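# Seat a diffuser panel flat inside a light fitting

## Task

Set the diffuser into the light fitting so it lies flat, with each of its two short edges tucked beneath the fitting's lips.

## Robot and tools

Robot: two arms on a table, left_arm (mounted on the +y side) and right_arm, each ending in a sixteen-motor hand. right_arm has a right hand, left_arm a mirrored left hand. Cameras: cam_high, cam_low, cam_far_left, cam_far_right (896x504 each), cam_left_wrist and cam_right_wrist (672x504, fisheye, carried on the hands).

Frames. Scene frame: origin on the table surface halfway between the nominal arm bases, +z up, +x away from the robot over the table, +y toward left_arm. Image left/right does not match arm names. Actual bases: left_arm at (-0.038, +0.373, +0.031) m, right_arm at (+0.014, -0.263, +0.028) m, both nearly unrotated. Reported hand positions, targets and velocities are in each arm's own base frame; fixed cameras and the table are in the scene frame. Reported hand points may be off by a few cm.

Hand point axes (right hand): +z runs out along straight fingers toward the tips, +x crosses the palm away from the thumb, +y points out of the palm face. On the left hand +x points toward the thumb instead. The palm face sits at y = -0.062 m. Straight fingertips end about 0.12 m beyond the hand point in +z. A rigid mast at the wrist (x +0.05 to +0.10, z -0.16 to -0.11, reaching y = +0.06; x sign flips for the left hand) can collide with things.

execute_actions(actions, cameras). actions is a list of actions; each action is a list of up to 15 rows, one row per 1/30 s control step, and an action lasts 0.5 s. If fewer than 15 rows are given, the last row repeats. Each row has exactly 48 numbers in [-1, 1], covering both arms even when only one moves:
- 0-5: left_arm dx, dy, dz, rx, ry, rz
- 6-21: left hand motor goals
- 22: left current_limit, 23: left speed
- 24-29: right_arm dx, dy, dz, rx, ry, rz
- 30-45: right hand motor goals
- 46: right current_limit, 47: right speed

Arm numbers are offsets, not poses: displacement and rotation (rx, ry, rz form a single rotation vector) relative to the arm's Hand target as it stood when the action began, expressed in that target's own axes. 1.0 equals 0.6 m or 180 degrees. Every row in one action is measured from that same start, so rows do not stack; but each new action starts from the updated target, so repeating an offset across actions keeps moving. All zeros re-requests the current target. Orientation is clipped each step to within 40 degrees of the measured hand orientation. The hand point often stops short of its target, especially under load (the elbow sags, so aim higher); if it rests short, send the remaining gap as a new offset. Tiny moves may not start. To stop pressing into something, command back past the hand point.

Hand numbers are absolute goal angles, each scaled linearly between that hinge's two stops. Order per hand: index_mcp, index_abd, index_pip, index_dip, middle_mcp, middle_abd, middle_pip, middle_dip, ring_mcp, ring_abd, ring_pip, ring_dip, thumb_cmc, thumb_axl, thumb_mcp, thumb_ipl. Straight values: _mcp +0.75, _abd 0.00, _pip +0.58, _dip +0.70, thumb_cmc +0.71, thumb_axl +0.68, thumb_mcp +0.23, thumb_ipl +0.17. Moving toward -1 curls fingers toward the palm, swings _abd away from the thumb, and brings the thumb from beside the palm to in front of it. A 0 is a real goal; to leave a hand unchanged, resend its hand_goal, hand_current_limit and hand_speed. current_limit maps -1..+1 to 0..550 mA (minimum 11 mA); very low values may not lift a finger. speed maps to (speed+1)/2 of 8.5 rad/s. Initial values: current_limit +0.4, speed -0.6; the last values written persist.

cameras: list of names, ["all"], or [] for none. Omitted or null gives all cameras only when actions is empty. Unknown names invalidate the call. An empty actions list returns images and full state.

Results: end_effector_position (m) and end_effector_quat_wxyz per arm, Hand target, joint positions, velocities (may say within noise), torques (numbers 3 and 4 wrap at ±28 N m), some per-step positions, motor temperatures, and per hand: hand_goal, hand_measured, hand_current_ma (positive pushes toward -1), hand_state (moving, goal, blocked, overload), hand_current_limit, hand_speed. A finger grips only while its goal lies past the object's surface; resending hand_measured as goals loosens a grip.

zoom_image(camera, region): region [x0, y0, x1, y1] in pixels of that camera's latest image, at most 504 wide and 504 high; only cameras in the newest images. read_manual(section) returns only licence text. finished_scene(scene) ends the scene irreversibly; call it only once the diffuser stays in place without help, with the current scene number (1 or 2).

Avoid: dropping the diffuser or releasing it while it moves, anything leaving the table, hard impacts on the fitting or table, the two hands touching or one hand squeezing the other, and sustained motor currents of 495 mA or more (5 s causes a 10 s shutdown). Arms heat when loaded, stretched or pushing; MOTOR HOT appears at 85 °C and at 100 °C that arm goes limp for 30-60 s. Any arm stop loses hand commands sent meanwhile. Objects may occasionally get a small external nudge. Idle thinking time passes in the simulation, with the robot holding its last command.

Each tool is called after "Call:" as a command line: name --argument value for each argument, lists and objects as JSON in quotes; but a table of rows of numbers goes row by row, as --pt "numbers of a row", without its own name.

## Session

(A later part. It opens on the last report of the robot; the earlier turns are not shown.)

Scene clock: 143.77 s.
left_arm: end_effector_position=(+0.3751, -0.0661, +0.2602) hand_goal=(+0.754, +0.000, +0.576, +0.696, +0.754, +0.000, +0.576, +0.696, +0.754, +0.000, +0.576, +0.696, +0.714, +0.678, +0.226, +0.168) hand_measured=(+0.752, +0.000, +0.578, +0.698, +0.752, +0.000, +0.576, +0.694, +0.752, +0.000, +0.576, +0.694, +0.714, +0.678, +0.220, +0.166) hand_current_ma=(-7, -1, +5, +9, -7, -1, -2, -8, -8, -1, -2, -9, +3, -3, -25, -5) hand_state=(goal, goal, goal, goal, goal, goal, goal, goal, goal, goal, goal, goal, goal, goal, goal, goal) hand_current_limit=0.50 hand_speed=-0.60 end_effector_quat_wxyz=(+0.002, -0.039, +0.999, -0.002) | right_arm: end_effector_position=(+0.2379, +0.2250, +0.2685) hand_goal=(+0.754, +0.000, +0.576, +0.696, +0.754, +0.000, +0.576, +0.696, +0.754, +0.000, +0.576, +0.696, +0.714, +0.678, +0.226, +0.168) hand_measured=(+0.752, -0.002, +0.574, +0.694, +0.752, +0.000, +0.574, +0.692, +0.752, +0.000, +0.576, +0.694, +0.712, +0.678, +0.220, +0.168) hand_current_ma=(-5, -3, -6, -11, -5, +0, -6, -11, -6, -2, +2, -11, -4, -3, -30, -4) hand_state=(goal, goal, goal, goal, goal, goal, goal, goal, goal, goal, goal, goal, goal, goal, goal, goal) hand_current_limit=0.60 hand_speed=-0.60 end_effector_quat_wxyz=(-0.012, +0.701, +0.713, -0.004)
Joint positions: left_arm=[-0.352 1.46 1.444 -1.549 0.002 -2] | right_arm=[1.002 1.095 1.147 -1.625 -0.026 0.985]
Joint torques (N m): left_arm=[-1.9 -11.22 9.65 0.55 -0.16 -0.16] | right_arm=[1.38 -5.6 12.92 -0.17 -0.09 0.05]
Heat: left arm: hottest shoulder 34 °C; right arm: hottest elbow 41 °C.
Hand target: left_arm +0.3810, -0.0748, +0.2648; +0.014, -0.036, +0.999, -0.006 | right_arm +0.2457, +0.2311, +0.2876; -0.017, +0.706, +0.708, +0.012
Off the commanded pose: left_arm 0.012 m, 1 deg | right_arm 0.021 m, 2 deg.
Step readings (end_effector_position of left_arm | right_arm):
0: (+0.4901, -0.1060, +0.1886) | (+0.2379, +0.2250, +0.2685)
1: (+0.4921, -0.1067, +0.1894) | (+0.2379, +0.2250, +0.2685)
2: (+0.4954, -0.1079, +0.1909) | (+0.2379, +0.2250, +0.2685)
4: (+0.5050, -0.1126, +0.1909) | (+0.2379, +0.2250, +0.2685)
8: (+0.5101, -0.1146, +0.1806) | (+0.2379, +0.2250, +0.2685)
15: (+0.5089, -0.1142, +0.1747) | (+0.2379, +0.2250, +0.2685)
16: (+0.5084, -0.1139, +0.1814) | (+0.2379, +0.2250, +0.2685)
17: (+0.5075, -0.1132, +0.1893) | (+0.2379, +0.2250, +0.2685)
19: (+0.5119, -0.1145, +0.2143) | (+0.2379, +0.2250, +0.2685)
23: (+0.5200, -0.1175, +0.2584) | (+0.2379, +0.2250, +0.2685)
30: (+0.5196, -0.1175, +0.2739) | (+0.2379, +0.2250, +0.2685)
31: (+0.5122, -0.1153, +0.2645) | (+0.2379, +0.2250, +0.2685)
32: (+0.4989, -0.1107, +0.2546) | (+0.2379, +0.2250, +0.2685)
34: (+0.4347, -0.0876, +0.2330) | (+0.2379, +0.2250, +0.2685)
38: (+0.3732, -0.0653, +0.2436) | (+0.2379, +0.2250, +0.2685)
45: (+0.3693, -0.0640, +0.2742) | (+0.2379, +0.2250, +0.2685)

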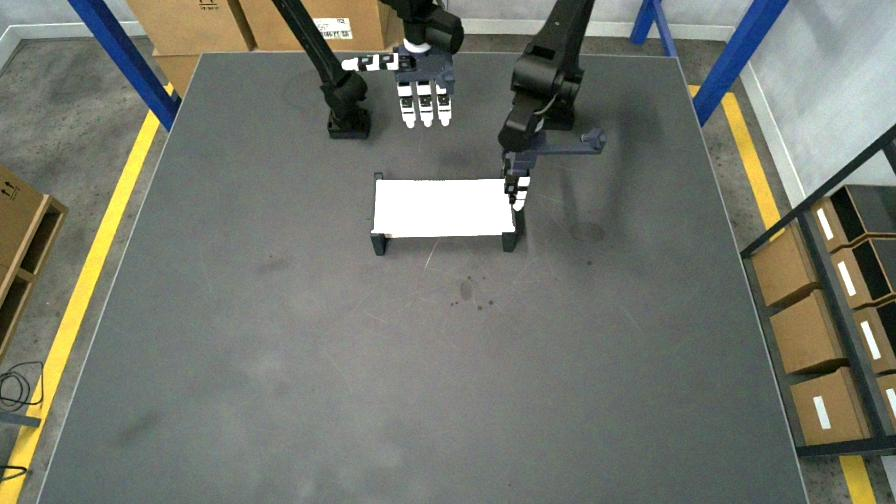

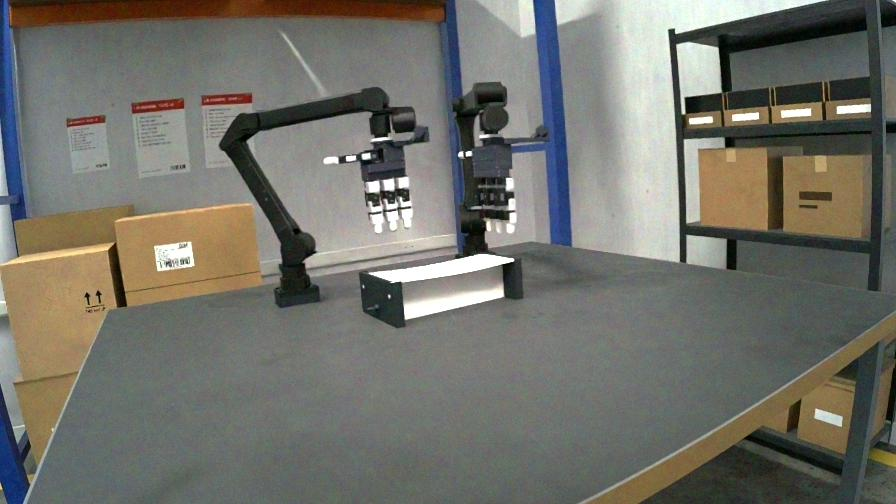

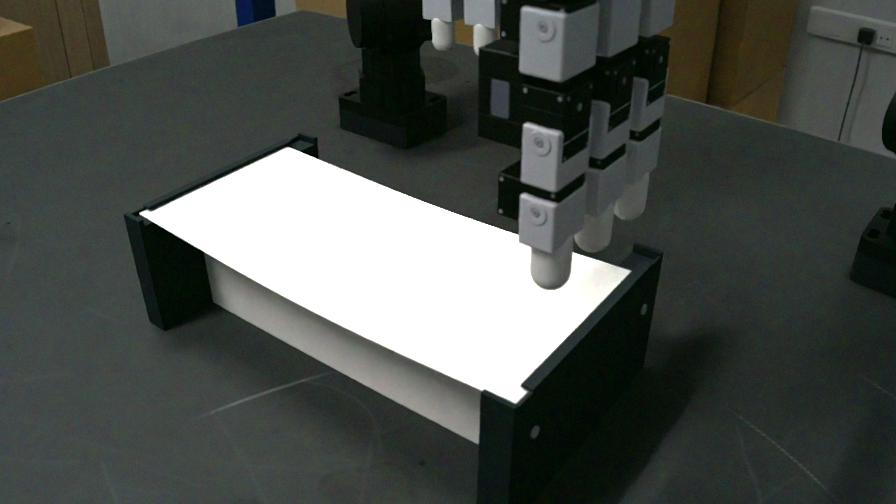

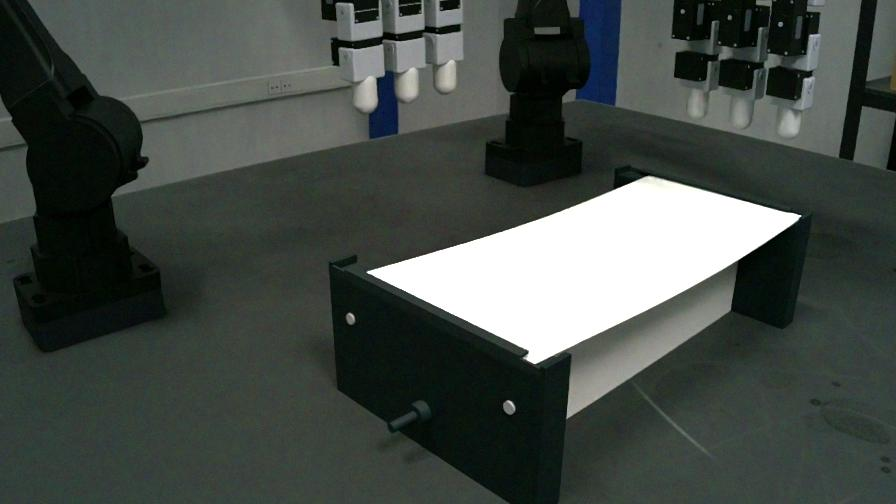

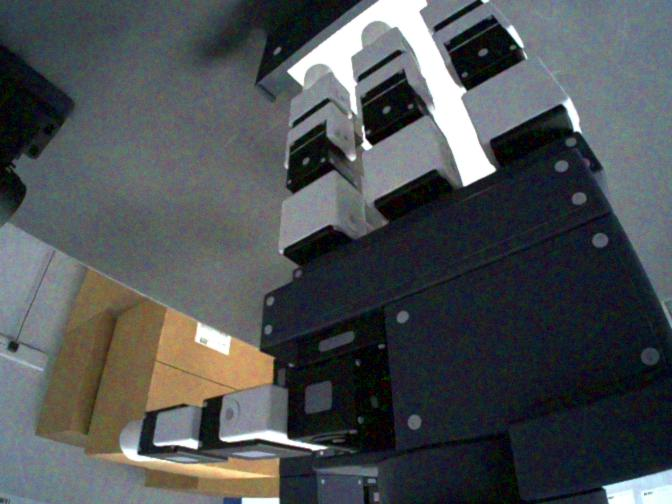

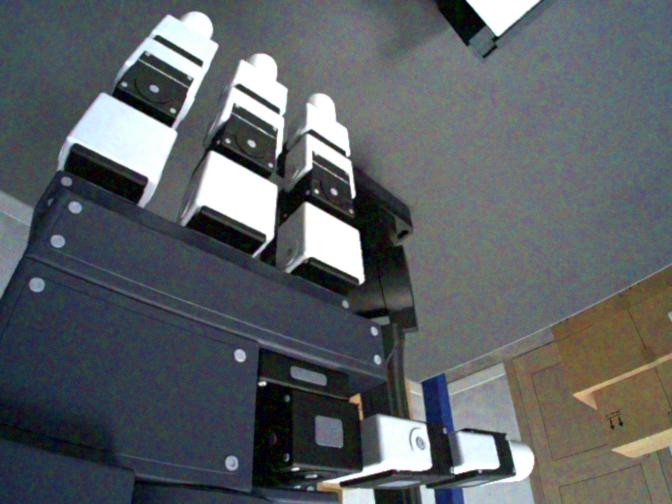

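Call:
execute_actions --actions '[[[0,0.02,0.0,0,0,0,0.754,0,0.576,0.696,0.754,0,0.576,0.696,0.754,0,0.576,0.696,0.714,0.678,0.226,0.168,0.5,-0.6,0,-0.01,0.14,0,0,0,0.754,0,0.576,0.1,0.754,0,0.576,0.1,0.754,0,0.576,0.1,0.714,0.678,0.226,0.168,0.6,-0.6]],[[0,0,0,0,0,0,0.754,0,0.576,0.696,0.754,0,0.576,0.696,0.754,0,0.576,0.696,0.714,0.678,0.226,0.168,0.5,-0.6,0,0,0.0,0,0,0,0.754,0,0.576,-0.75,0.754,0,0.576,-0.75,0.754,0,0.576,-0.75,0.714,0.678,0.226,0.168,0.6,-0.6]],[[0,0,0,0,0,0,0.754,0,0.576,0.696,0.754,0,0.576,0.696,0.754,0,0.576,0.696,0.714,0.678,0.226,0.168,0.5,-0.6,0.02,0,0.17,0,0,0,0.754,0,0.576,-0.75,0.754,0,0.576,-0.75,0.754,0,0.576,-0.75,0.714,0.678,0.226,0.168,0.6,-0.6]]]' --cameras '["cam_far_left","cam_far_right","cam_right_wrist"]'

Scene clock: 146.17 s.
left_arm: end_effector_position=(+0.3755, -0.0660, +0.2602) hand_goal=(+0.754, +0.000, +0.576, +0.696, +0.754, +0.000, +0.576, +0.696, +0.754, +0.000, +0.576, +0.696, +0.714, +0.678, +0.226, +0.168) hand_measured=(+0.752, +0.000, +0.578, +0.698, +0.752, +0.000, +0.576, +0.694, +0.752, +0.000, +0.576, +0.694, +0.714, +0.678, +0.220, +0.166) hand_current_ma=(-7, -1, +5, +9, -7, -1, -2, -8, -8, -1, -2, -9, +3, -3, -25, -5) hand_state=(goal, goal, goal, goal, goal, goal, goal, goal, goal, goal, goal, goal, goal, goal, goal, goal) hand_current_limit=0.50 hand_speed=-0.60 end_effector_quat_wxyz=(+0.002, -0.036, +0.999, -0.002) | right_arm: end_effector_position=(+0.2336, +0.2410, +0.0909) hand_goal=(+0.754, +0.000, +0.576, -0.750, +0.754, +0.000, +0.576, -0.750, +0.754, +0.000, +0.576, -0.750, +0.714, +0.678, +0.226, +0.168) hand_measured=(+0.752, +0.000, +0.576, -0.746, +0.754, +0.002, +0.574, -0.746, +0.752, +0.000, +0.576, -0.746, +0.714, +0.678, +0.224, +0.168) hand_current_ma=(-4, +2, -3, +14, -3, +3, -3, +15, -4, +2, +3, +14, -2, -3, -14, -3) hand_state=(goal, goal, goal, goal, goal, goal, goal, goal, goal, goal, goal, goal, goal, goal, goal, goal) hand_current_limit=0.60 hand_speed=-0.60 end_effector_quat_wxyz=(-0.012, +0.702, +0.712, -0.009)
Joint positions: left_arm=[-0.352 1.46 1.444 -1.549 0.002 -1.995] | right_arm=[1.042 1.237 0.777 -1.122 -0.029 1.027]
Joint torques (N m): left_arm=[-0.09 -12.28 8.73 0.55 -0.13 0.08] | right_arm=[2.73 -8.88 9.57 0.62 0.06 0.14]
Heat: left arm: hottest shoulder 34 °C; right arm: hottest elbow 40 °C.
Hand target: left_arm +0.3801, -0.0628, +0.2646; +0.014, -0.036, +0.999, -0.006 | right_arm +0.2384, +0.2506, +0.1022; -0.017, +0.706, +0.708, +0.012
Off the commanded pose: left_arm 0.007 m, 1 deg | right_arm 0.016 m, 3 deg.
Step readings (end_effector_position of left_arm | right_arm):
0: (+0.3751, -0.0661, +0.2602) | (+0.2379, +0.2250, +0.2685)
1: (+0.3752, -0.0661, +0.2602) | (+0.2384, +0.2265, +0.2621)
2: (+0.3752, -0.0661, +0.2602) | (+0.2404, +0.2304, +0.2541)
4: (+0.3753, -0.0661, +0.2602) | (+0.2392, +0.2300, +0.2266)
8: (+0.3754, -0.0660, +0.2602) | (+0.2350, +0.2232, +0.1966)
15: (+0.3755, -0.0660, +0.2602) | (+0.2371, +0.2263, +0.1960)
16: (+0.3755, -0.0660, +0.2602) | (+0.2371, +0.2263, +0.1960)
17: (+0.3755, -0.0660, +0.2602) | (+0.2371, +0.2263, +0.1960)
19: (+0.3755, -0.0660, +0.2602) | (+0.2371, +0.2262, +0.1960)
23: (+0.3755, -0.0660, +0.2602) | (+0.2371, +0.2262, +0.1960)
30: (+0.3755, -0.0660, +0.2602) | (+0.2371, +0.2262, +0.1960)
31: (+0.3755, -0.0660, +0.2602) | (+0.2374, +0.2283, +0.1883)
32: (+0.3755, -0.0660, +0.2602) | (+0.2405, +0.2364, +0.1788)
34: (+0.3755, -0.0660, +0.2602) | (+0.2381, +0.2416, +0.1458)
38: (+0.3755, -0.0660, +0.2602) | (+0.2311, +0.2372, +0.0971)
45: (+0.3755, -0.0660, +0.2602) | (+0.2335, +0.2410, +0.0909)
Images, in order (width x height): cam_far_left 896x504, cam_far_right 896x504, cam_right_wrist 672x504.

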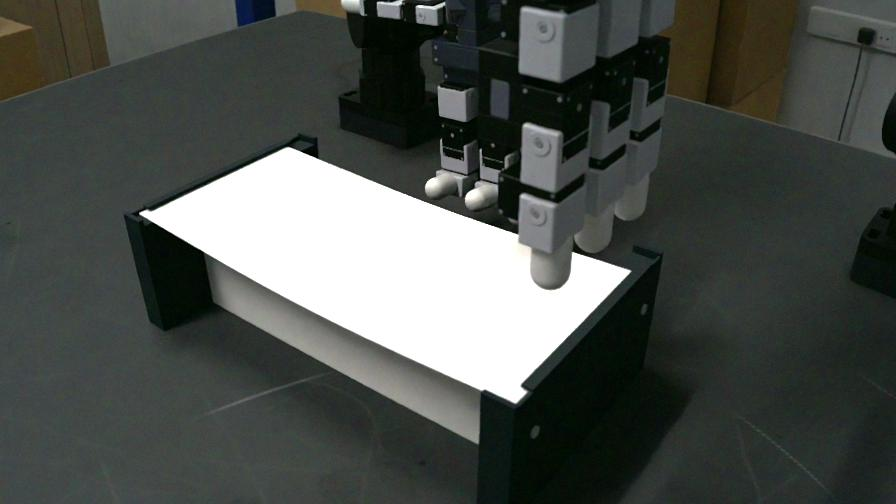

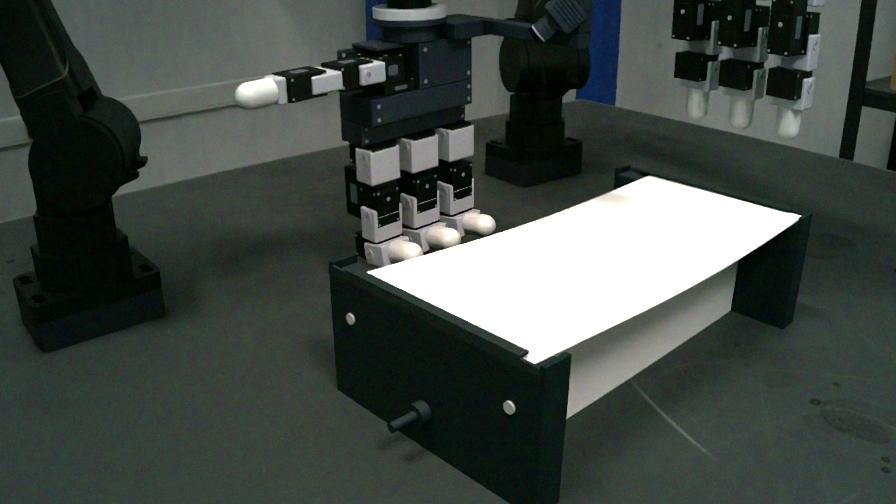

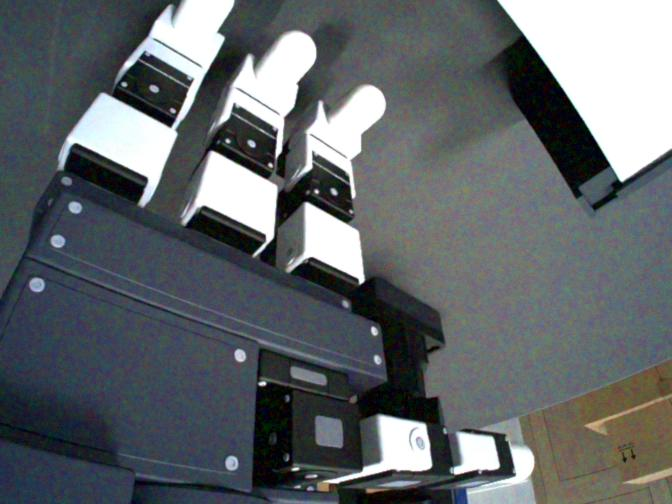

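Call:
execute_actions --actions '[[[0,0,0,0,0,0,0.754,0,0.576,0.696,0.754,0,0.576,0.696,0.754,0,0.576,0.696,0.714,0.678,0.226,0.168,0.5,-0.6,-0.005,0.14,0,0,0,0,0.754,0,0.576,-0.75,0.754,0,0.576,-0.75,0.754,0,0.576,-0.75,0.714,0.678,0.226,0.168,0.6,-0.6]]]' --cameras '["cam_far_left","cam_far_right","cam_right_wrist"]'

Scene clock: 147.40 s.
left_arm: end_effector_position=(+0.3755, -0.0660, +0.2602) hand_goal=(+0.754, +0.000, +0.576, +0.696, +0.754, +0.000, +0.576, +0.696, +0.754, +0.000, +0.576, +0.696, +0.714, +0.678, +0.226, +0.168) hand_measured=(+0.752, +0.000, +0.578, +0.698, +0.752, +0.000, +0.576, +0.694, +0.752, +0.000, +0.576, +0.694, +0.714, +0.678, +0.220, +0.166) hand_current_ma=(-7, -1, +5, +9, -7, -1, -2, -8, -8, -1, -2, -9, +3, -3, -25, -5) hand_state=(goal, goal, goal, goal, goal, goal, goal, goal, goal, goal, goal, goal, goal, goal, goal, goal) hand_current_limit=0.50 hand_speed=-0.60 end_effector_quat_wxyz=(+0.002, -0.036, +0.999, -0.002) | right_arm: end_effector_position=(+0.3130, +0.2316, +0.0926) hand_goal=(+0.754, +0.000, +0.576, -0.750, +0.754, +0.000, +0.576, -0.750, +0.754, +0.000, +0.576, -0.750, +0.714, +0.678, +0.226, +0.168) hand_measured=(+0.752, +0.000, +0.576, -0.746, +0.752, +0.002, +0.576, -0.746, +0.752, +0.000, +0.576, -0.746, +0.714, +0.678, +0.222, +0.168) hand_current_ma=(-4, +2, -2, +14, -4, +3, -2, +14, -6, +2, +3, +14, +1, -3, -15, -3) hand_state=(goal, goal, goal, goal, goal, goal, goal, goal, goal, goal, goal, goal, goal, goal, goal, goal) hand_current_limit=0.60 hand_speed=-0.60 end_effector_quat_wxyz=(-0.015, +0.715, +0.699, -0.001)
Joint positions: left_arm=[-0.352 1.46 1.444 -1.549 0.002 -1.995] | right_arm=[0.828 1.343 0.875 -1.104 -0.031 0.849]
Joint torques (N m): left_arm=[-0.09 -12.28 8.72 0.57 -0.14 0.08] | right_arm=[3.14 -8.47 10.89 0.38 -0.07 -0.12]
Heat: left arm: hottest shoulder 34 °C; right arm: hottest elbow 40 °C.
Hand target: left_arm +0.3801, -0.0628, +0.2646; +0.014, -0.036, +0.999, -0.006 | right_arm +0.3224, +0.2479, +0.1016; -0.017, +0.706, +0.708, +0.012
Off the commanded pose: left_arm 0.007 m, 1 deg | right_arm 0.021 m, 2 deg.
Step readings (end_effector_position of left_arm | right_arm):
0: (+0.3755, -0.0660, +0.2602) | (+0.2335, +0.2409, +0.0909)
1: (+0.3755, -0.0660, +0.2602) | (+0.2371, +0.2409, +0.0911)
2: (+0.3755, -0.0660, +0.2602) | (+0.2469, +0.2385, +0.0915)
4: (+0.3755, -0.0660, +0.2602) | (+0.2784, +0.2272, +0.0935)
8: (+0.3755, -0.0660, +0.2602) | (+0.3143, +0.2223, +0.0946)
15: (+0.3755, -0.0660, +0.2602) | (+0.3129, +0.2308, +0.0927)
Images, in order (width x height): cam_far_left 896x504, cam_far_right 896x504, cam_right_wrist 672x504.

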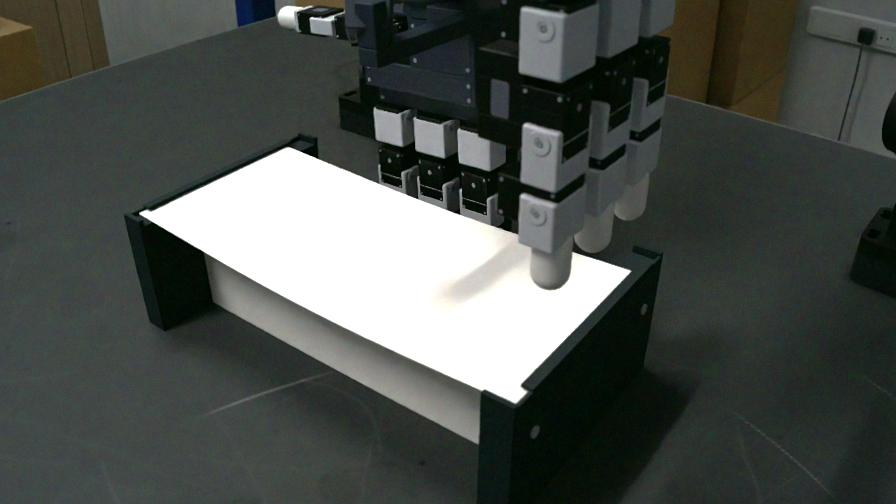

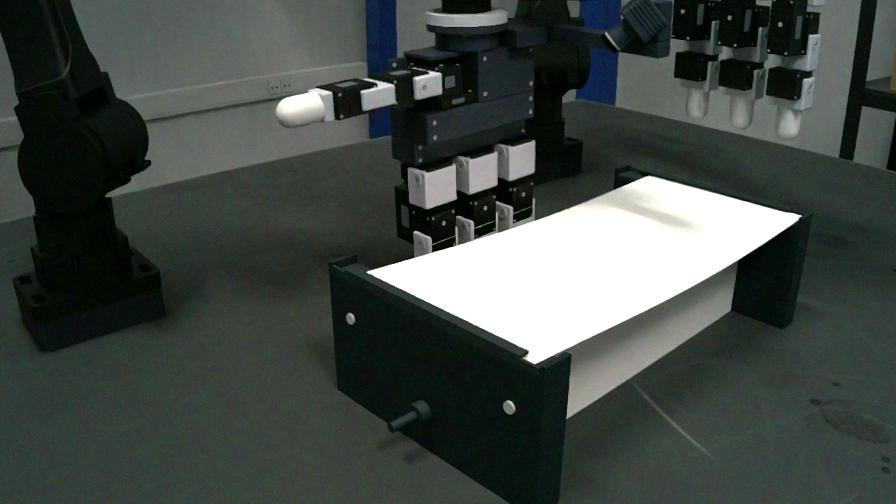

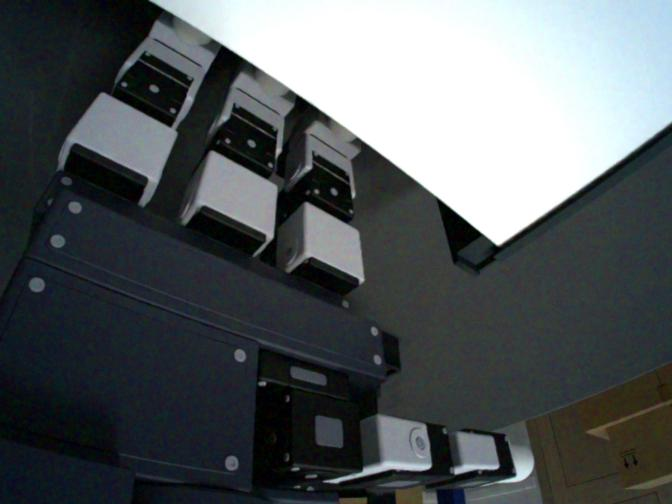

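Call:
execute_actions --actions '[[[0,0,0,0,0,0,0.754,0,0.576,0.696,0.754,0,0.576,0.696,0.754,0,0.576,0.696,0.714,0.678,0.226,0.168,0.5,-0.6,0.015,0.02,0,0,0,0,0.754,0,0.576,-0.75,0.754,0,0.576,-0.75,0.754,0,0.576,-0.75,0.714,0.678,0.226,0.168,0.6,-0.6]],[[0,0,0,0,0,0,0.754,0,0.576,0.696,0.754,0,0.576,0.696,0.754,0,0.576,0.696,0.714,0.678,0.226,0.168,0.5,-0.6,0,0,-0.05,0,0,0,0.754,0,0.576,-0.75,0.754,0,0.576,-0.75,0.754,0,0.576,-0.75,0.714,0.678,0.226,0.168,0.6,-0.6]]]' --cameras '["cam_far_left","cam_far_right","cam_right_wrist"]'

Scene clock: 148.93 s.
left_arm: end_effector_position=(+0.3755, -0.0660, +0.2602) hand_goal=(+0.754, +0.000, +0.576, +0.696, +0.754, +0.000, +0.576, +0.696, +0.754, +0.000, +0.576, +0.696, +0.714, +0.678, +0.226, +0.168) hand_measured=(+0.752, +0.000, +0.578, +0.698, +0.752, +0.000, +0.576, +0.694, +0.752, +0.000, +0.576, +0.694, +0.714, +0.678, +0.220, +0.166) hand_current_ma=(-7, -1, +5, +9, -7, -1, -2, -8, -8, -1, -2, -9, +3, -3, -25, -5) hand_state=(goal, goal, goal, goal, goal, goal, goal, goal, goal, goal, goal, goal, goal, goal, goal, goal) hand_current_limit=0.50 hand_speed=-0.60 end_effector_quat_wxyz=(+0.002, -0.036, +0.999, -0.002) | right_arm: end_effector_position=(+0.3241, +0.2444, +0.1116) hand_goal=(+0.754, +0.000, +0.576, -0.750, +0.754, +0.000, +0.576, -0.750, +0.754, +0.000, +0.576, -0.750, +0.714, +0.678, +0.226, +0.168) hand_measured=(+0.754, +0.000, +0.576, -0.746, +0.754, +0.002, +0.576, -0.746, +0.754, +0.000, +0.578, -0.746, +0.714, +0.678, +0.222, +0.168) hand_current_ma=(-3, +2, -2, +14, -3, +3, -2, +14, +1, +2, +4, +14, +1, -3, -16, -3) hand_state=(goal, goal, goal, goal, goal, goal, goal, goal, goal, goal, goal, goal, goal, goal, goal, goal) hand_current_limit=0.60 hand_speed=-0.60 end_effector_quat_wxyz=(-0.015, +0.711, +0.703, -0.008)
Joint positions: left_arm=[-0.352 1.46 1.444 -1.549 0.002 -1.995] | right_arm=[0.828 1.371 0.958 -1.174 -0.031 0.838]
Joint torques (N m): left_arm=[-0.15 -12.28 8.73 0.57 -0.14 0.08] | right_arm=[2.26 -11.75 11.48 -0.21 -0.08 -0.12]
Heat: left arm: hottest shoulder 34 °C; right arm: hottest elbow 40 °C.
Hand target: left_arm +0.3801, -0.0628, +0.2646; +0.014, -0.036, +0.999, -0.006 | right_arm +0.3346, +0.2557, +0.1318; -0.017, +0.706, +0.708, +0.012
Off the commanded pose: left_arm 0.007 m, 1 deg | right_arm 0.025 m, 3 deg.
Step readings (end_effector_position of left_arm | right_arm):
0: (+0.3755, -0.0660, +0.2602) | (+0.3130, +0.2316, +0.0926)
1: (+0.3755, -0.0660, +0.2602) | (+0.3134, +0.2321, +0.0927)
2: (+0.3755, -0.0660, +0.2602) | (+0.3146, +0.2335, +0.0927)
4: (+0.3755, -0.0660, +0.2602) | (+0.3179, +0.2372, +0.0927)
8: (+0.3755, -0.0660, +0.2602) | (+0.3210, +0.2408, +0.0918)
15: (+0.3755, -0.0660, +0.2602) | (+0.3210, +0.2408, +0.0918)
16: (+0.3755, -0.0660, +0.2602) | (+0.3202, +0.2400, +0.0926)
17: (+0.3755, -0.0660, +0.2602) | (+0.3192, +0.2389, +0.0951)
19: (+0.3755, -0.0660, +0.2602) | (+0.3192, +0.2389, +0.1013)
23: (+0.3755, -0.0660, +0.2602) | (+0.3240, +0.2442, +0.1109)
30: (+0.3755, -0.0660, +0.2602) | (+0.3241, +0.2444, +0.1116)
Images, in order (width x height): cam_far_left 896x504, cam_far_right 896x504, cam_right_wrist 672x504.

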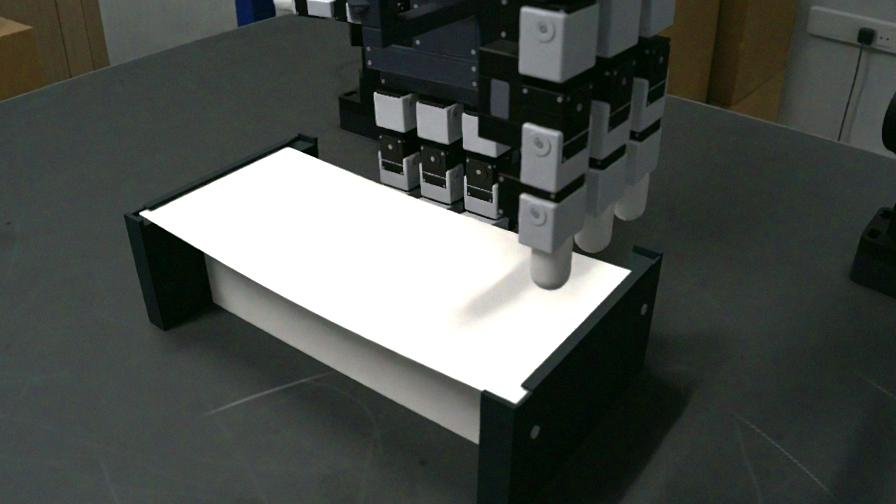

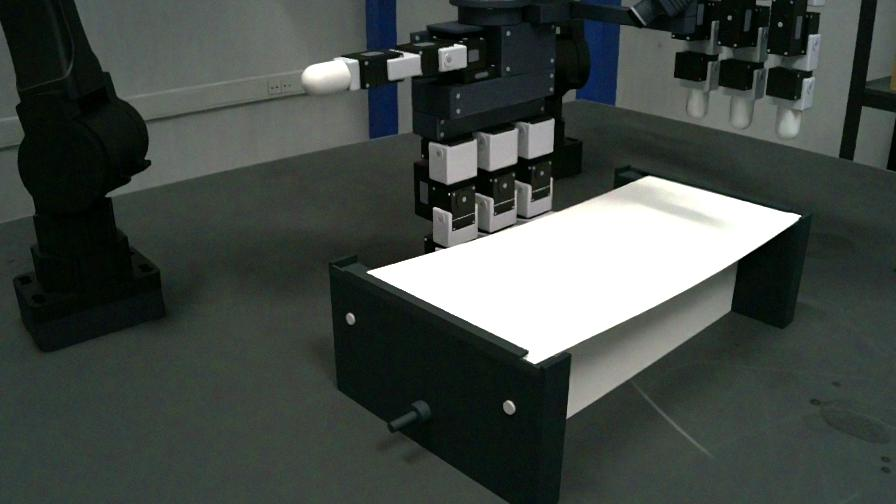

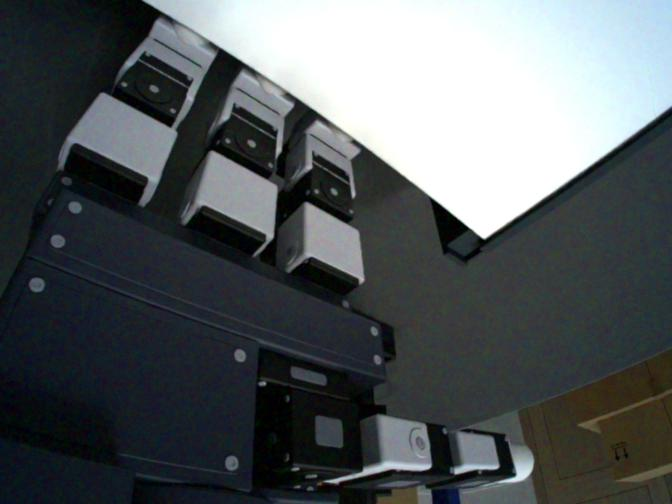

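Call:
execute_actions --actions '[[[0,0,0,0,0,0,0.754,0,0.576,0.696,0.754,0,0.576,0.696,0.754,0,0.576,0.696,0.714,0.678,0.226,0.168,0.5,-0.6,0,0,-0.035,0,0,0,0.754,0,0.576,-0.75,0.754,0,0.576,-0.75,0.754,0,0.576,-0.75,0.714,0.678,0.226,0.168,0.6,-0.6]],[[-0.015,-0.03,0.06,0,0,0,0.754,0,0.576,0.696,0.754,0,0.576,0.696,0.754,0,0.576,0.696,0.714,0.678,0.226,0.168,0.5,-0.6,-0.01,0,-0.035,0,0,0,0.754,0,0.576,-0.75,0.754,0,0.576,-0.75,0.754,0,0.576,-0.75,0.714,0.678,0.226,0.168,0.6,-0.6]]]' --cameras '["cam_far_left","cam_far_right"]'

Call:
zoom_image --camera "cam_far_left" --region '[100, 120, 340, 340]'

Call:
zoom_image --camera "cam_far_right" --region '[600, 140, 840, 260]'

Scene clock: 150.60 s.
left_arm: end_effector_position=(+0.3904, -0.0734, +0.2304) hand_goal=(+0.754, +0.000, +0.576, +0.696, +0.754, +0.000, +0.576, +0.696, +0.754, +0.000, +0.576, +0.696, +0.714, +0.678, +0.226, +0.168) hand_measured=(+0.752, +0.000, +0.578, +0.698, +0.752, +0.000, +0.576, +0.694, +0.752, +0.000, +0.576, +0.694, +0.714, +0.678, +0.222, +0.166) hand_current_ma=(-8, +0, +5, +9, -8, +0, -2, -8, -9, +0, -2, -9, +3, -3, -24, -5) hand_state=(goal, goal, goal, goal, goal, goal, goal, goal, goal, goal, goal, goal, goal, goal, goal, goal) hand_current_limit=0.50 hand_speed=-0.60 end_effector_quat_wxyz=(+0.010, -0.038, +0.999, -0.005) | right_arm: end_effector_position=(+0.3194, +0.2375, +0.1404) hand_goal=(+0.754, +0.000, +0.576, -0.750, +0.754, +0.000, +0.576, -0.750, +0.754, +0.000, +0.576, -0.750, +0.714, +0.678, +0.226, +0.168) hand_measured=(+0.758, -0.002, +0.584, -0.738, +0.754, +0.000, +0.576, -0.746, +0.758, +0.000, +0.582, -0.738, +0.714, +0.678, +0.222, +0.168) hand_current_ma=(+15, -4, +31, +51, -3, +3, -2, +14, +14, +0, +26, +47, +1, -3, -16, -3) hand_state=(goal, goal, goal, goal, goal, goal, goal, goal, goal, goal, goal, goal, goal, goal, goal, goal) hand_current_limit=0.60 hand_speed=-0.60 end_effector_quat_wxyz=(-0.016, +0.707, +0.707, -0.022)
Joint positions: left_arm=[-0.355 1.498 1.409 -1.46 0.002 -2.003] | right_arm=[0.822 1.334 1.007 -1.287 -0.033 0.821]
Joint torques (N m): left_arm=[-1.9 -12.1 8.27 0.64 -0.15 -0.16] | right_arm=[1.32 -12.45 13.03 -0.4 0.02 -0.1]
Heat: left arm: hottest shoulder 34 °C; right arm: hottest elbow 40 °C.
Hand target: left_arm +0.3915, -0.0805, +0.2292; +0.014, -0.036, +0.999, -0.006 | right_arm +0.3349, +0.2480, +0.1737; -0.017, +0.706, +0.708, +0.012
Off the commanded pose: left_arm 0.007 m, 1 deg | right_arm 0.038 m, 4 deg.
Step readings (end_effector_position of left_arm | right_arm):
0: (+0.3755, -0.0660, +0.2602) | (+0.3241, +0.2444, +0.1116)
1: (+0.3755, -0.0660, +0.2602) | (+0.3232, +0.2434, +0.1122)
2: (+0.3755, -0.0660, +0.2602) | (+0.3221, +0.2422, +0.1137)
4: (+0.3755, -0.0660, +0.2602) | (+0.3213, +0.2413, +0.1187)
8: (+0.3755, -0.0660, +0.2602) | (+0.3226, +0.2428, +0.1279)
15: (+0.3755, -0.0660, +0.2602) | (+0.3229, +0.2432, +0.1300)
16: (+0.3765, -0.0665, +0.2580) | (+0.3219, +0.2417, +0.1305)
17: (+0.3802, -0.0681, +0.2547) | (+0.3210, +0.2404, +0.1319)
19: (+0.3863, -0.0707, +0.2464) | (+0.3202, +0.2389, +0.1368)
23: (+0.3899, -0.0729, +0.2338) | (+0.3196, +0.2376, +0.1404)
30: (+0.3904, -0.0734, +0.2304) | (+0.3194, +0.2375, +0.1404)
Images, in order (width x height): cam_far_left 896x504, cam_far_right 896x504.

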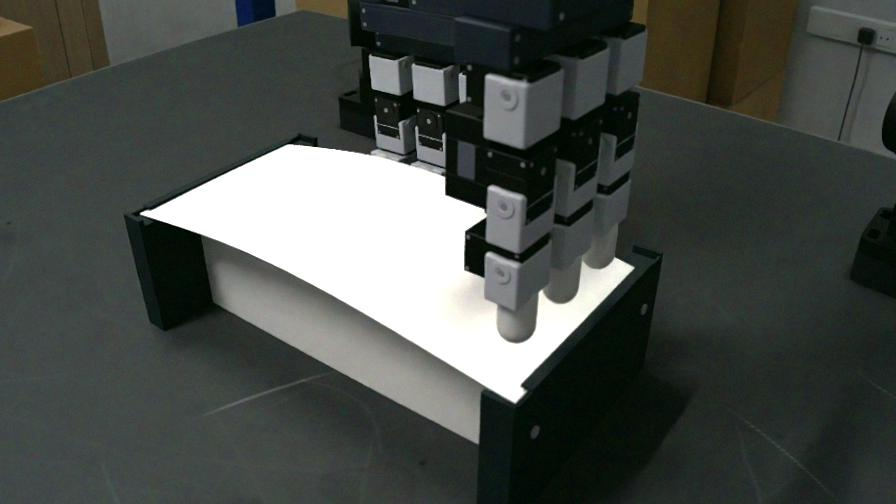

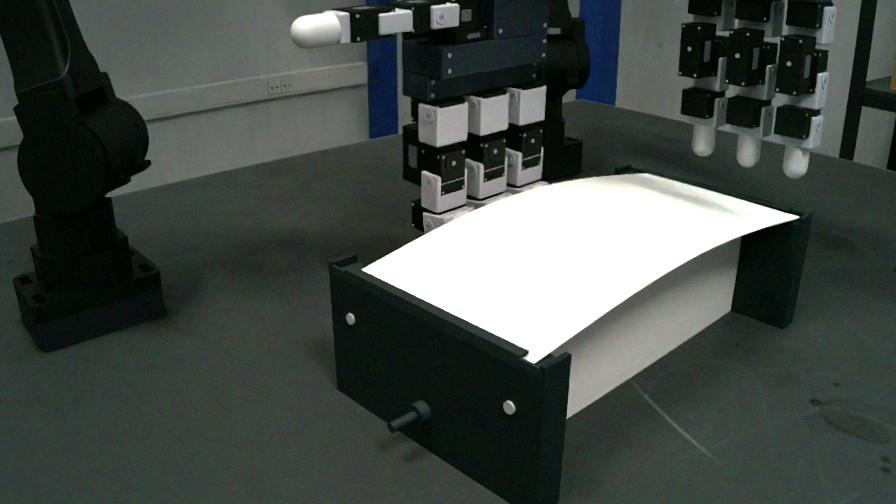

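Scaled by 2.100 from the camera's 896x504 image, which has a finer 1280x720 frame.

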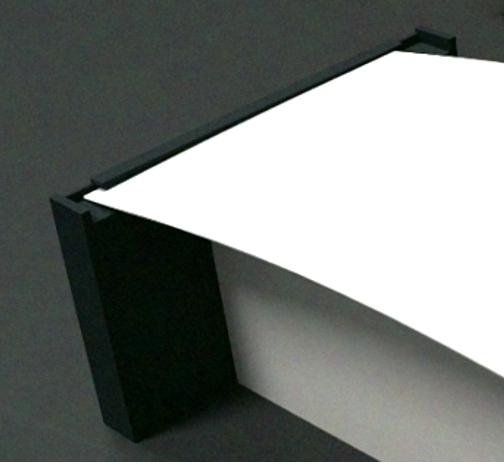

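Scaled by 2.100 from the camera's 896x504 image, which has a finer 1280x720 frame.

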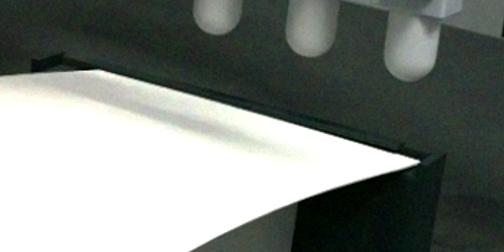

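Call:
execute_actions --actions '[[[0,0,0.055,0,0,0,0.754,0,0.576,0.696,0.754,0,0.576,0.696,0.754,0,0.576,0.696,0.714,0.678,0.226,0.168,0.5,-0.6,-0.01,0.0,-0.01,0,0,0,0.754,0,0.576,-0.75,0.754,0,0.576,-0.75,0.754,0,0.576,-0.75,0.714,0.678,0.226,0.168,0.6,-0.6]],[[0,0,0.015,0,0.01,0,0.754,0,0.576,0.696,0.754,0,0.576,0.696,0.754,0,0.576,0.696,0.714,0.678,0.226,0.168,0.5,-0.6,0,0,0.0,0,0,0,0.754,0,0.576,-0.75,0.754,0,0.576,-0.75,0.754,0,0.576,-0.75,0.714,0.678,0.226,0.168,0.6,-0.6]],[[0.02,0,0.0,0,0,0,0.754,0,0.576,0.696,0.754,0,0.576,0.696,0.754,0,0.576,0.696,0.714,0.678,0.226,0.168,0.5,-0.6,0,0,0,0,0,0,0.754,0,0.576,-0.75,0.754,0,0.576,-0.75,0.754,0,0.576,-0.75,0.714,0.678,0.226,0.168,0.6,-0.6]]]' --cameras '["cam_far_left","cam_far_right"]'

Call:
zoom_image --camera "cam_far_left" --region '[100, 120, 340, 340]'

Call:
zoom_image --camera "cam_far_right" --region '[600, 140, 840, 260]'

Call:
zoom_image --camera "cam_far_left" --region '[470, 220, 700, 420]'

Scene clock: 152.87 s.
left_arm: end_effector_position=(+0.3865, -0.0747, +0.1982) hand_goal=(+0.754, +0.000, +0.576, +0.696, +0.754, +0.000, +0.576, +0.696, +0.754, +0.000, +0.576, +0.696, +0.714, +0.678, +0.226, +0.168) hand_measured=(+0.746, -0.020, +0.572, +0.694, +0.752, +0.000, +0.576, +0.694, +0.752, +0.000, +0.576, +0.694, +0.714, +0.678, +0.222, +0.166) hand_current_ma=(-30, -74, -16, -8, -9, +2, -3, -8, -9, +1, -2, -9, +3, -3, -22, -5) hand_state=(goal, blocked, goal, goal, goal, goal, goal, goal, goal, goal, goal, goal, goal, goal, goal, goal) hand_current_limit=0.50 hand_speed=-0.60 end_effector_quat_wxyz=(+0.010, -0.039, +0.999, -0.009) | right_arm: end_effector_position=(+0.3192, +0.2359, +0.1429) hand_goal=(+0.754, +0.000, +0.576, -0.750, +0.754, +0.000, +0.576, -0.750, +0.754, +0.000, +0.576, -0.750, +0.714, +0.678, +0.226, +0.168) hand_measured=(+0.760, -0.006, +0.584, -0.738, +0.754, +0.000, +0.576, -0.746, +0.758, -0.002, +0.584, -0.736, +0.714, +0.678, +0.222, +0.168) hand_current_ma=(+25, -22, +34, +51, -3, +3, -2, +14, +13, -8, +28, +57, +1, -3, -16, -3) hand_state=(goal, goal, goal, goal, goal, goal, goal, goal, goal, goal, goal, goal, goal, goal, goal, goal) hand_current_limit=0.60 hand_speed=-0.60 end_effector_quat_wxyz=(-0.019, +0.703, +0.710, -0.021)
Joint positions: left_arm=[-0.358 1.498 1.326 -1.374 0.01 -2.006] | right_arm=[0.815 1.325 1.007 -1.295 -0.039 0.804]
Joint torques (N m): left_arm=[-2.14 -11.34 6.67 0.49 0.05 -0.19] | right_arm=[0.91 -12.81 13.14 -0.72 0.24 -0.05]
Heat: left arm: hottest shoulder 34 °C; right arm: hottest elbow 40 °C.
Hand target: left_arm +0.3807, -0.0818, +0.1872; -0.002, -0.036, +0.999, -0.006 | right_arm +0.3350, +0.2417, +0.1794; -0.017, +0.706, +0.708, +0.012
Off the commanded pose: left_arm 0.014 m, 1 deg | right_arm 0.040 m, 4 deg.
Step readings (end_effector_position of left_arm | right_arm):
0: (+0.3904, -0.0734, +0.2304) | (+0.3194, +0.2375, +0.1404)
1: (+0.3905, -0.0734, +0.2270) | (+0.3194, +0.2371, +0.1403)
2: (+0.3924, -0.0741, +0.2229) | (+0.3192, +0.2368, +0.1404)
4: (+0.3923, -0.0741, +0.2117) | (+0.3193, +0.2361, +0.1412)
8: (+0.3890, -0.0729, +0.1994) | (+0.3191, +0.2357, +0.1429)
15: (+0.3898, -0.0732, +0.1998) | (+0.3192, +0.2359, +0.1429)
16: (+0.3897, -0.0736, +0.1993) | (+0.3192, +0.2359, +0.1429)
17: (+0.3896, -0.0741, +0.1990) | (+0.3192, +0.2359, +0.1429)
19: (+0.3895, -0.0745, +0.1984) | (+0.3192, +0.2359, +0.1429)
23: (+0.3895, -0.0746, +0.1984) | (+0.3192, +0.2359, +0.1429)
30: (+0.3895, -0.0746, +0.1984) | (+0.3192, +0.2359, +0.1429)
31: (+0.3890, -0.0744, +0.1982) | (+0.3192, +0.2359, +0.1429)
32: (+0.3885, -0.0744, +0.1981) | (+0.3192, +0.2359, +0.1429)
34: (+0.3872, -0.0746, +0.1983) | (+0.3192, +0.2359, +0.1429)
38: (+0.3865, -0.0747, +0.1982) | (+0.3192, +0.2359, +0.1429)
45: (+0.3865, -0.0747, +0.1982) | (+0.3192, +0.2359, +0.1429)
Images, in order (width x height): cam_far_left 896x504, cam_far_right 896x504.

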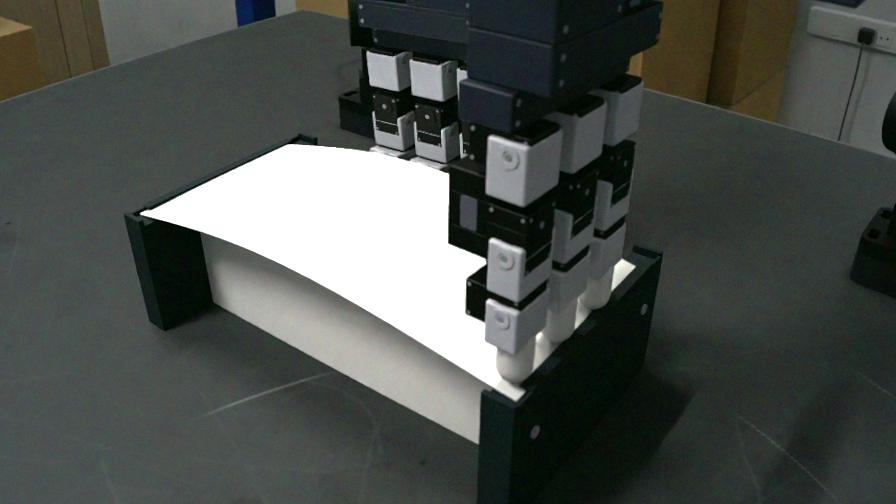

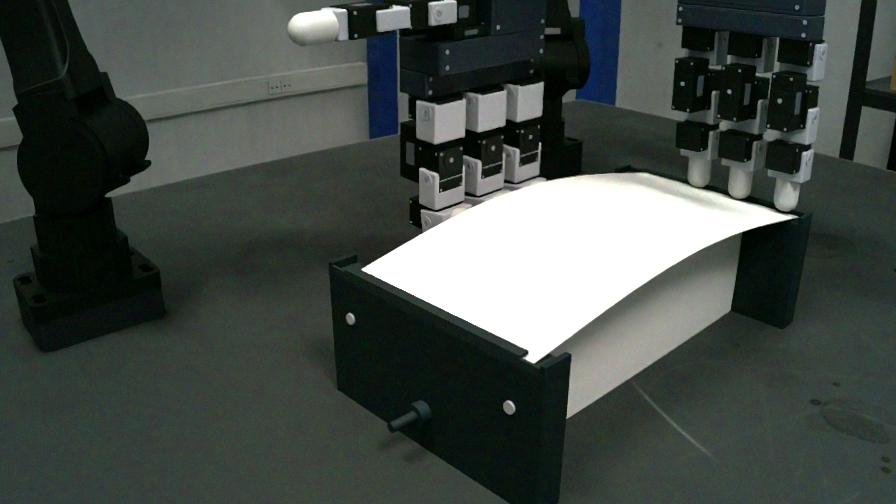

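Scaled by 2.100 from the camera's 896x504 image, which has a finer 1280x720 frame.

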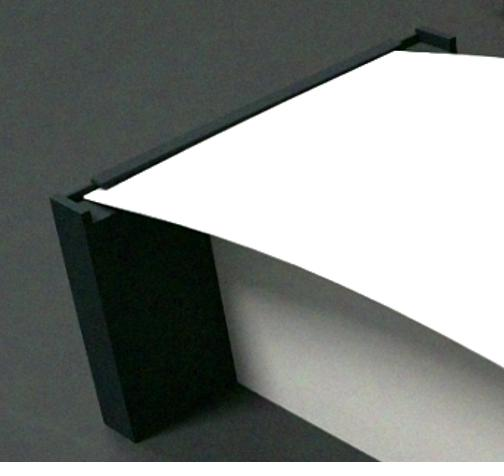

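Scaled by 2.100 from the camera's 896x504 image, which has a finer 1280x720 frame.

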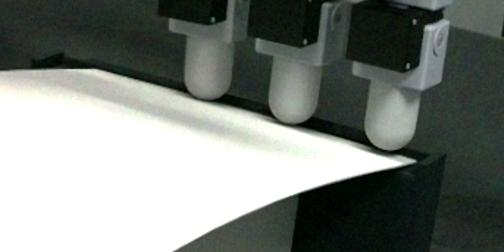

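Scaled by 2.191 from the camera's 896x504 image, which has a finer 1280x720 frame.

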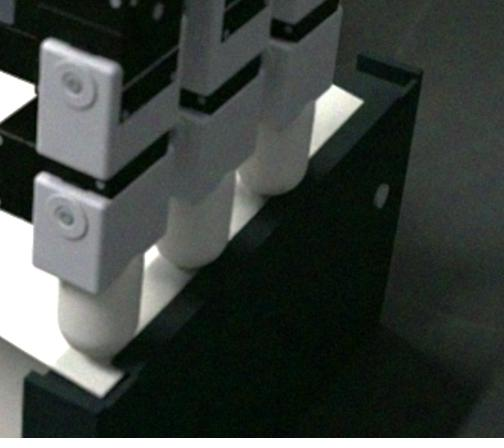

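Call:
execute_actions --actions '[[[-0.01,0,-0.04,0,0,0,0.754,0,0.576,0.696,0.754,0,0.576,0.696,0.754,0,0.576,0.696,0.714,0.678,0.226,0.168,0.5,-0.6,0,0.0,0,0,0,0,0.754,0,0.576,-0.75,0.754,0,0.576,-0.75,0.754,0,0.576,-0.75,0.714,0.678,0.226,0.168,0.6,-0.6]],[[0,-0.035,0,0,0.008,0,0.754,0,0.576,0.696,0.754,0,0.576,0.696,0.754,0,0.576,0.696,0.714,0.678,0.226,0.168,0.5,-0.6,0,0,0.0,0,0,0,0.754,0,0.576,-0.75,0.754,0,0.576,-0.75,0.754,0,0.576,-0.75,0.714,0.678,0.226,0.168,0.6,-0.6]],[[0,0,0.05,0,0,0,0.754,0,0.576,0.696,0.754,0,0.576,0.696,0.754,0,0.576,0.696,0.714,0.678,0.226,0.168,0.5,-0.6,0,0,0,0,0,0,0.754,0,0.576,-0.75,0.754,0,0.576,-0.75,0.754,0,0.576,-0.75,0.714,0.678,0.226,0.168,0.6,-0.6]]]' --cameras '["cam_far_left","cam_far_right"]'

Call:
zoom_image --camera "cam_far_left" --region '[470, 220, 700, 420]'

Scene clock: 154.93 s.
left_arm: end_effector_position=(+0.3837, -0.0954, +0.1994) hand_goal=(+0.754, +0.000, +0.576, +0.696, +0.754, +0.000, +0.576, +0.696, +0.754, +0.000, +0.576, +0.696, +0.714, +0.678, +0.226, +0.168) hand_measured=(+0.750, +0.004, +0.574, +0.694, +0.748, +0.014, +0.574, +0.694, +0.740, +0.024, +0.568, +0.692, +0.714, +0.678, +0.222, +0.166) hand_current_ma=(-19, +11, -10, -8, -21, +48, -7, -8, -59, +88, -31, -13, +2, -3, -21, -5) hand_state=(goal, goal, goal, goal, goal, goal, goal, goal, goal, blocked, goal, goal, goal, goal, goal, goal) hand_current_limit=0.50 hand_speed=-0.60 end_effector_quat_wxyz=(-0.010, -0.037, +0.999, -0.007) | right_arm: end_effector_position=(+0.3193, +0.2356, +0.1429) hand_goal=(+0.754, +0.000, +0.576, -0.750, +0.754, +0.000, +0.576, -0.750, +0.754, +0.000, +0.576, -0.750, +0.714, +0.678, +0.226, +0.168) hand_measured=(+0.760, -0.006, +0.584, -0.738, +0.754, +0.000, +0.576, -0.746, +0.758, -0.004, +0.588, -0.728, +0.714, +0.678, +0.222, +0.168) hand_current_ma=(+26, -22, +34, +51, -3, +3, -2, +14, +15, -13, +49, +95, +1, -3, -16, -3) hand_state=(goal, goal, goal, goal, goal, goal, goal, goal, goal, goal, goal, blocked, goal, goal, goal, goal) hand_current_limit=0.60 hand_speed=-0.60 end_effector_quat_wxyz=(-0.019, +0.703, +0.710, -0.022)
Joint positions: left_arm=[-0.399 1.534 1.366 -1.414 0.022 -2.043] | right_arm=[0.815 1.325 1.007 -1.295 -0.039 0.803]
Joint torques (N m): left_arm=[-1.55 -10.64 6.84 1.51 0.07 -0.13] | right_arm=[0.97 -12.81 13.12 -0.69 0.25 -0.06]
Heat: left arm: hottest shoulder 34 °C; right arm: hottest elbow 41 °C.
Hand target: left_arm +0.3875, -0.1025, +0.1815; -0.014, -0.036, +0.999, -0.007 | right_arm +0.3350, +0.2417, +0.1794; -0.017, +0.706, +0.708, +0.012
Off the commanded pose: left_arm 0.020 m, 1 deg | right_arm 0.040 m, 4 deg.
Step readings (end_effector_position of left_arm | right_arm):
0: (+0.3865, -0.0747, +0.1982) | (+0.3192, +0.2359, +0.1429)
1: (+0.3858, -0.0745, +0.1993) | (+0.3192, +0.2359, +0.1429)
2: (+0.3841, -0.0738, +0.2007) | (+0.3192, +0.2359, +0.1429)
4: (+0.3806, -0.0727, +0.2019) | (+0.3192, +0.2359, +0.1429)
8: (+0.3785, -0.0720, +0.2024) | (+0.3192, +0.2359, +0.1429)
15: (+0.3783, -0.0719, +0.2025) | (+0.3192, +0.2359, +0.1429)
16: (+0.3781, -0.0732, +0.2029) | (+0.3192, +0.2359, +0.1429)
17: (+0.3778, -0.0752, +0.2043) | (+0.3192, +0.2359, +0.1429)
19: (+0.3795, -0.0827, +0.2051) | (+0.3192, +0.2359, +0.1429)
23: (+0.3810, -0.0932, +0.2034) | (+0.3192, +0.2359, +0.1429)
30: (+0.3808, -0.0938, +0.2042) | (+0.3193, +0.2358, +0.1429)
31: (+0.3816, -0.0942, +0.2031) | (+0.3193, +0.2358, +0.1429)
32: (+0.3830, -0.0949, +0.2007) | (+0.3193, +0.2358, +0.1429)
34: (+0.3836, -0.0953, +0.1987) | (+0.3194, +0.2357, +0.1429)
38: (+0.3836, -0.0953, +0.1994) | (+0.3193, +0.2356, +0.1429)
45: (+0.3837, -0.0954, +0.1994) | (+0.3193, +0.2356, +0.1429)
Images, in order (width x height): cam_far_left 896x504, cam_far_right 896x504.

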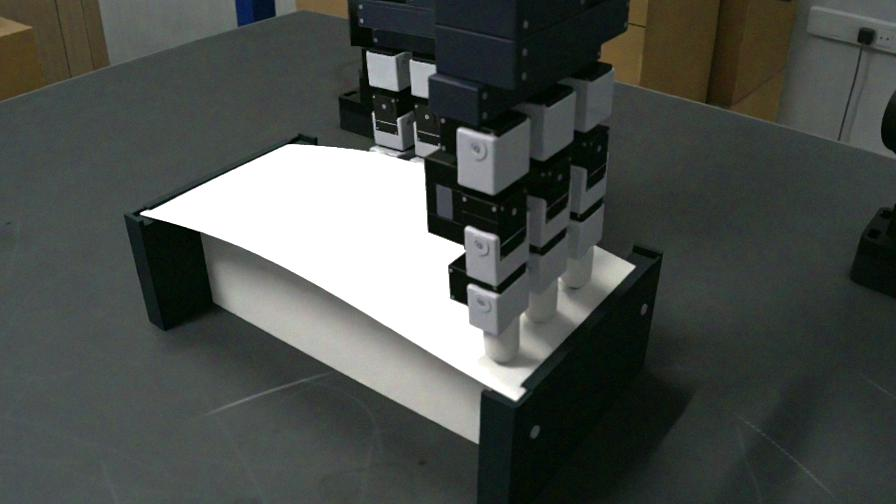

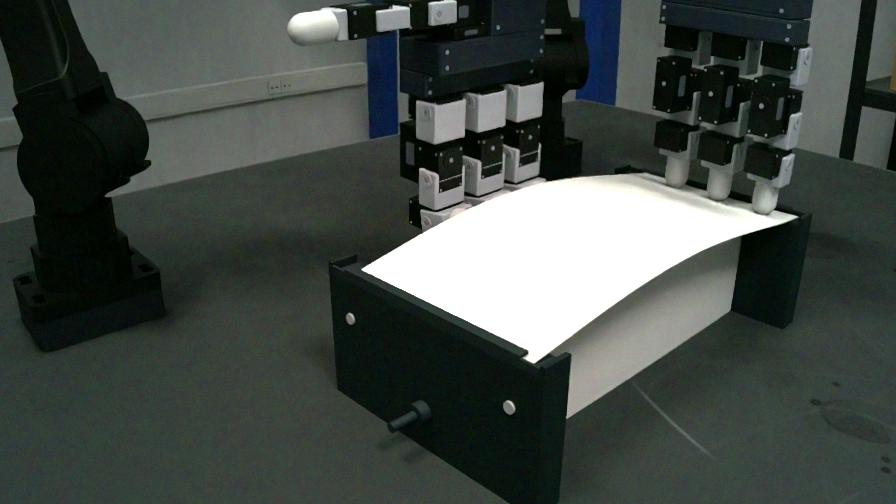

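Scaled by 2.191 from the camera's 896x504 image, which has a finer 1280x720 frame.

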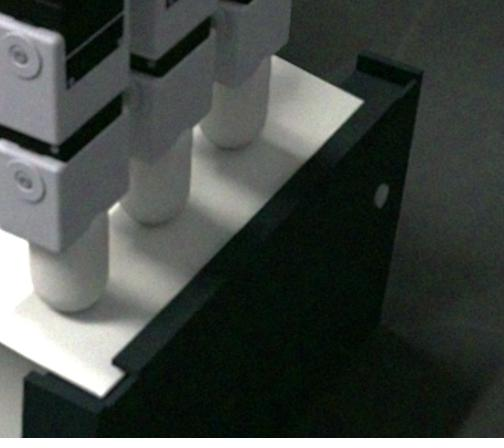

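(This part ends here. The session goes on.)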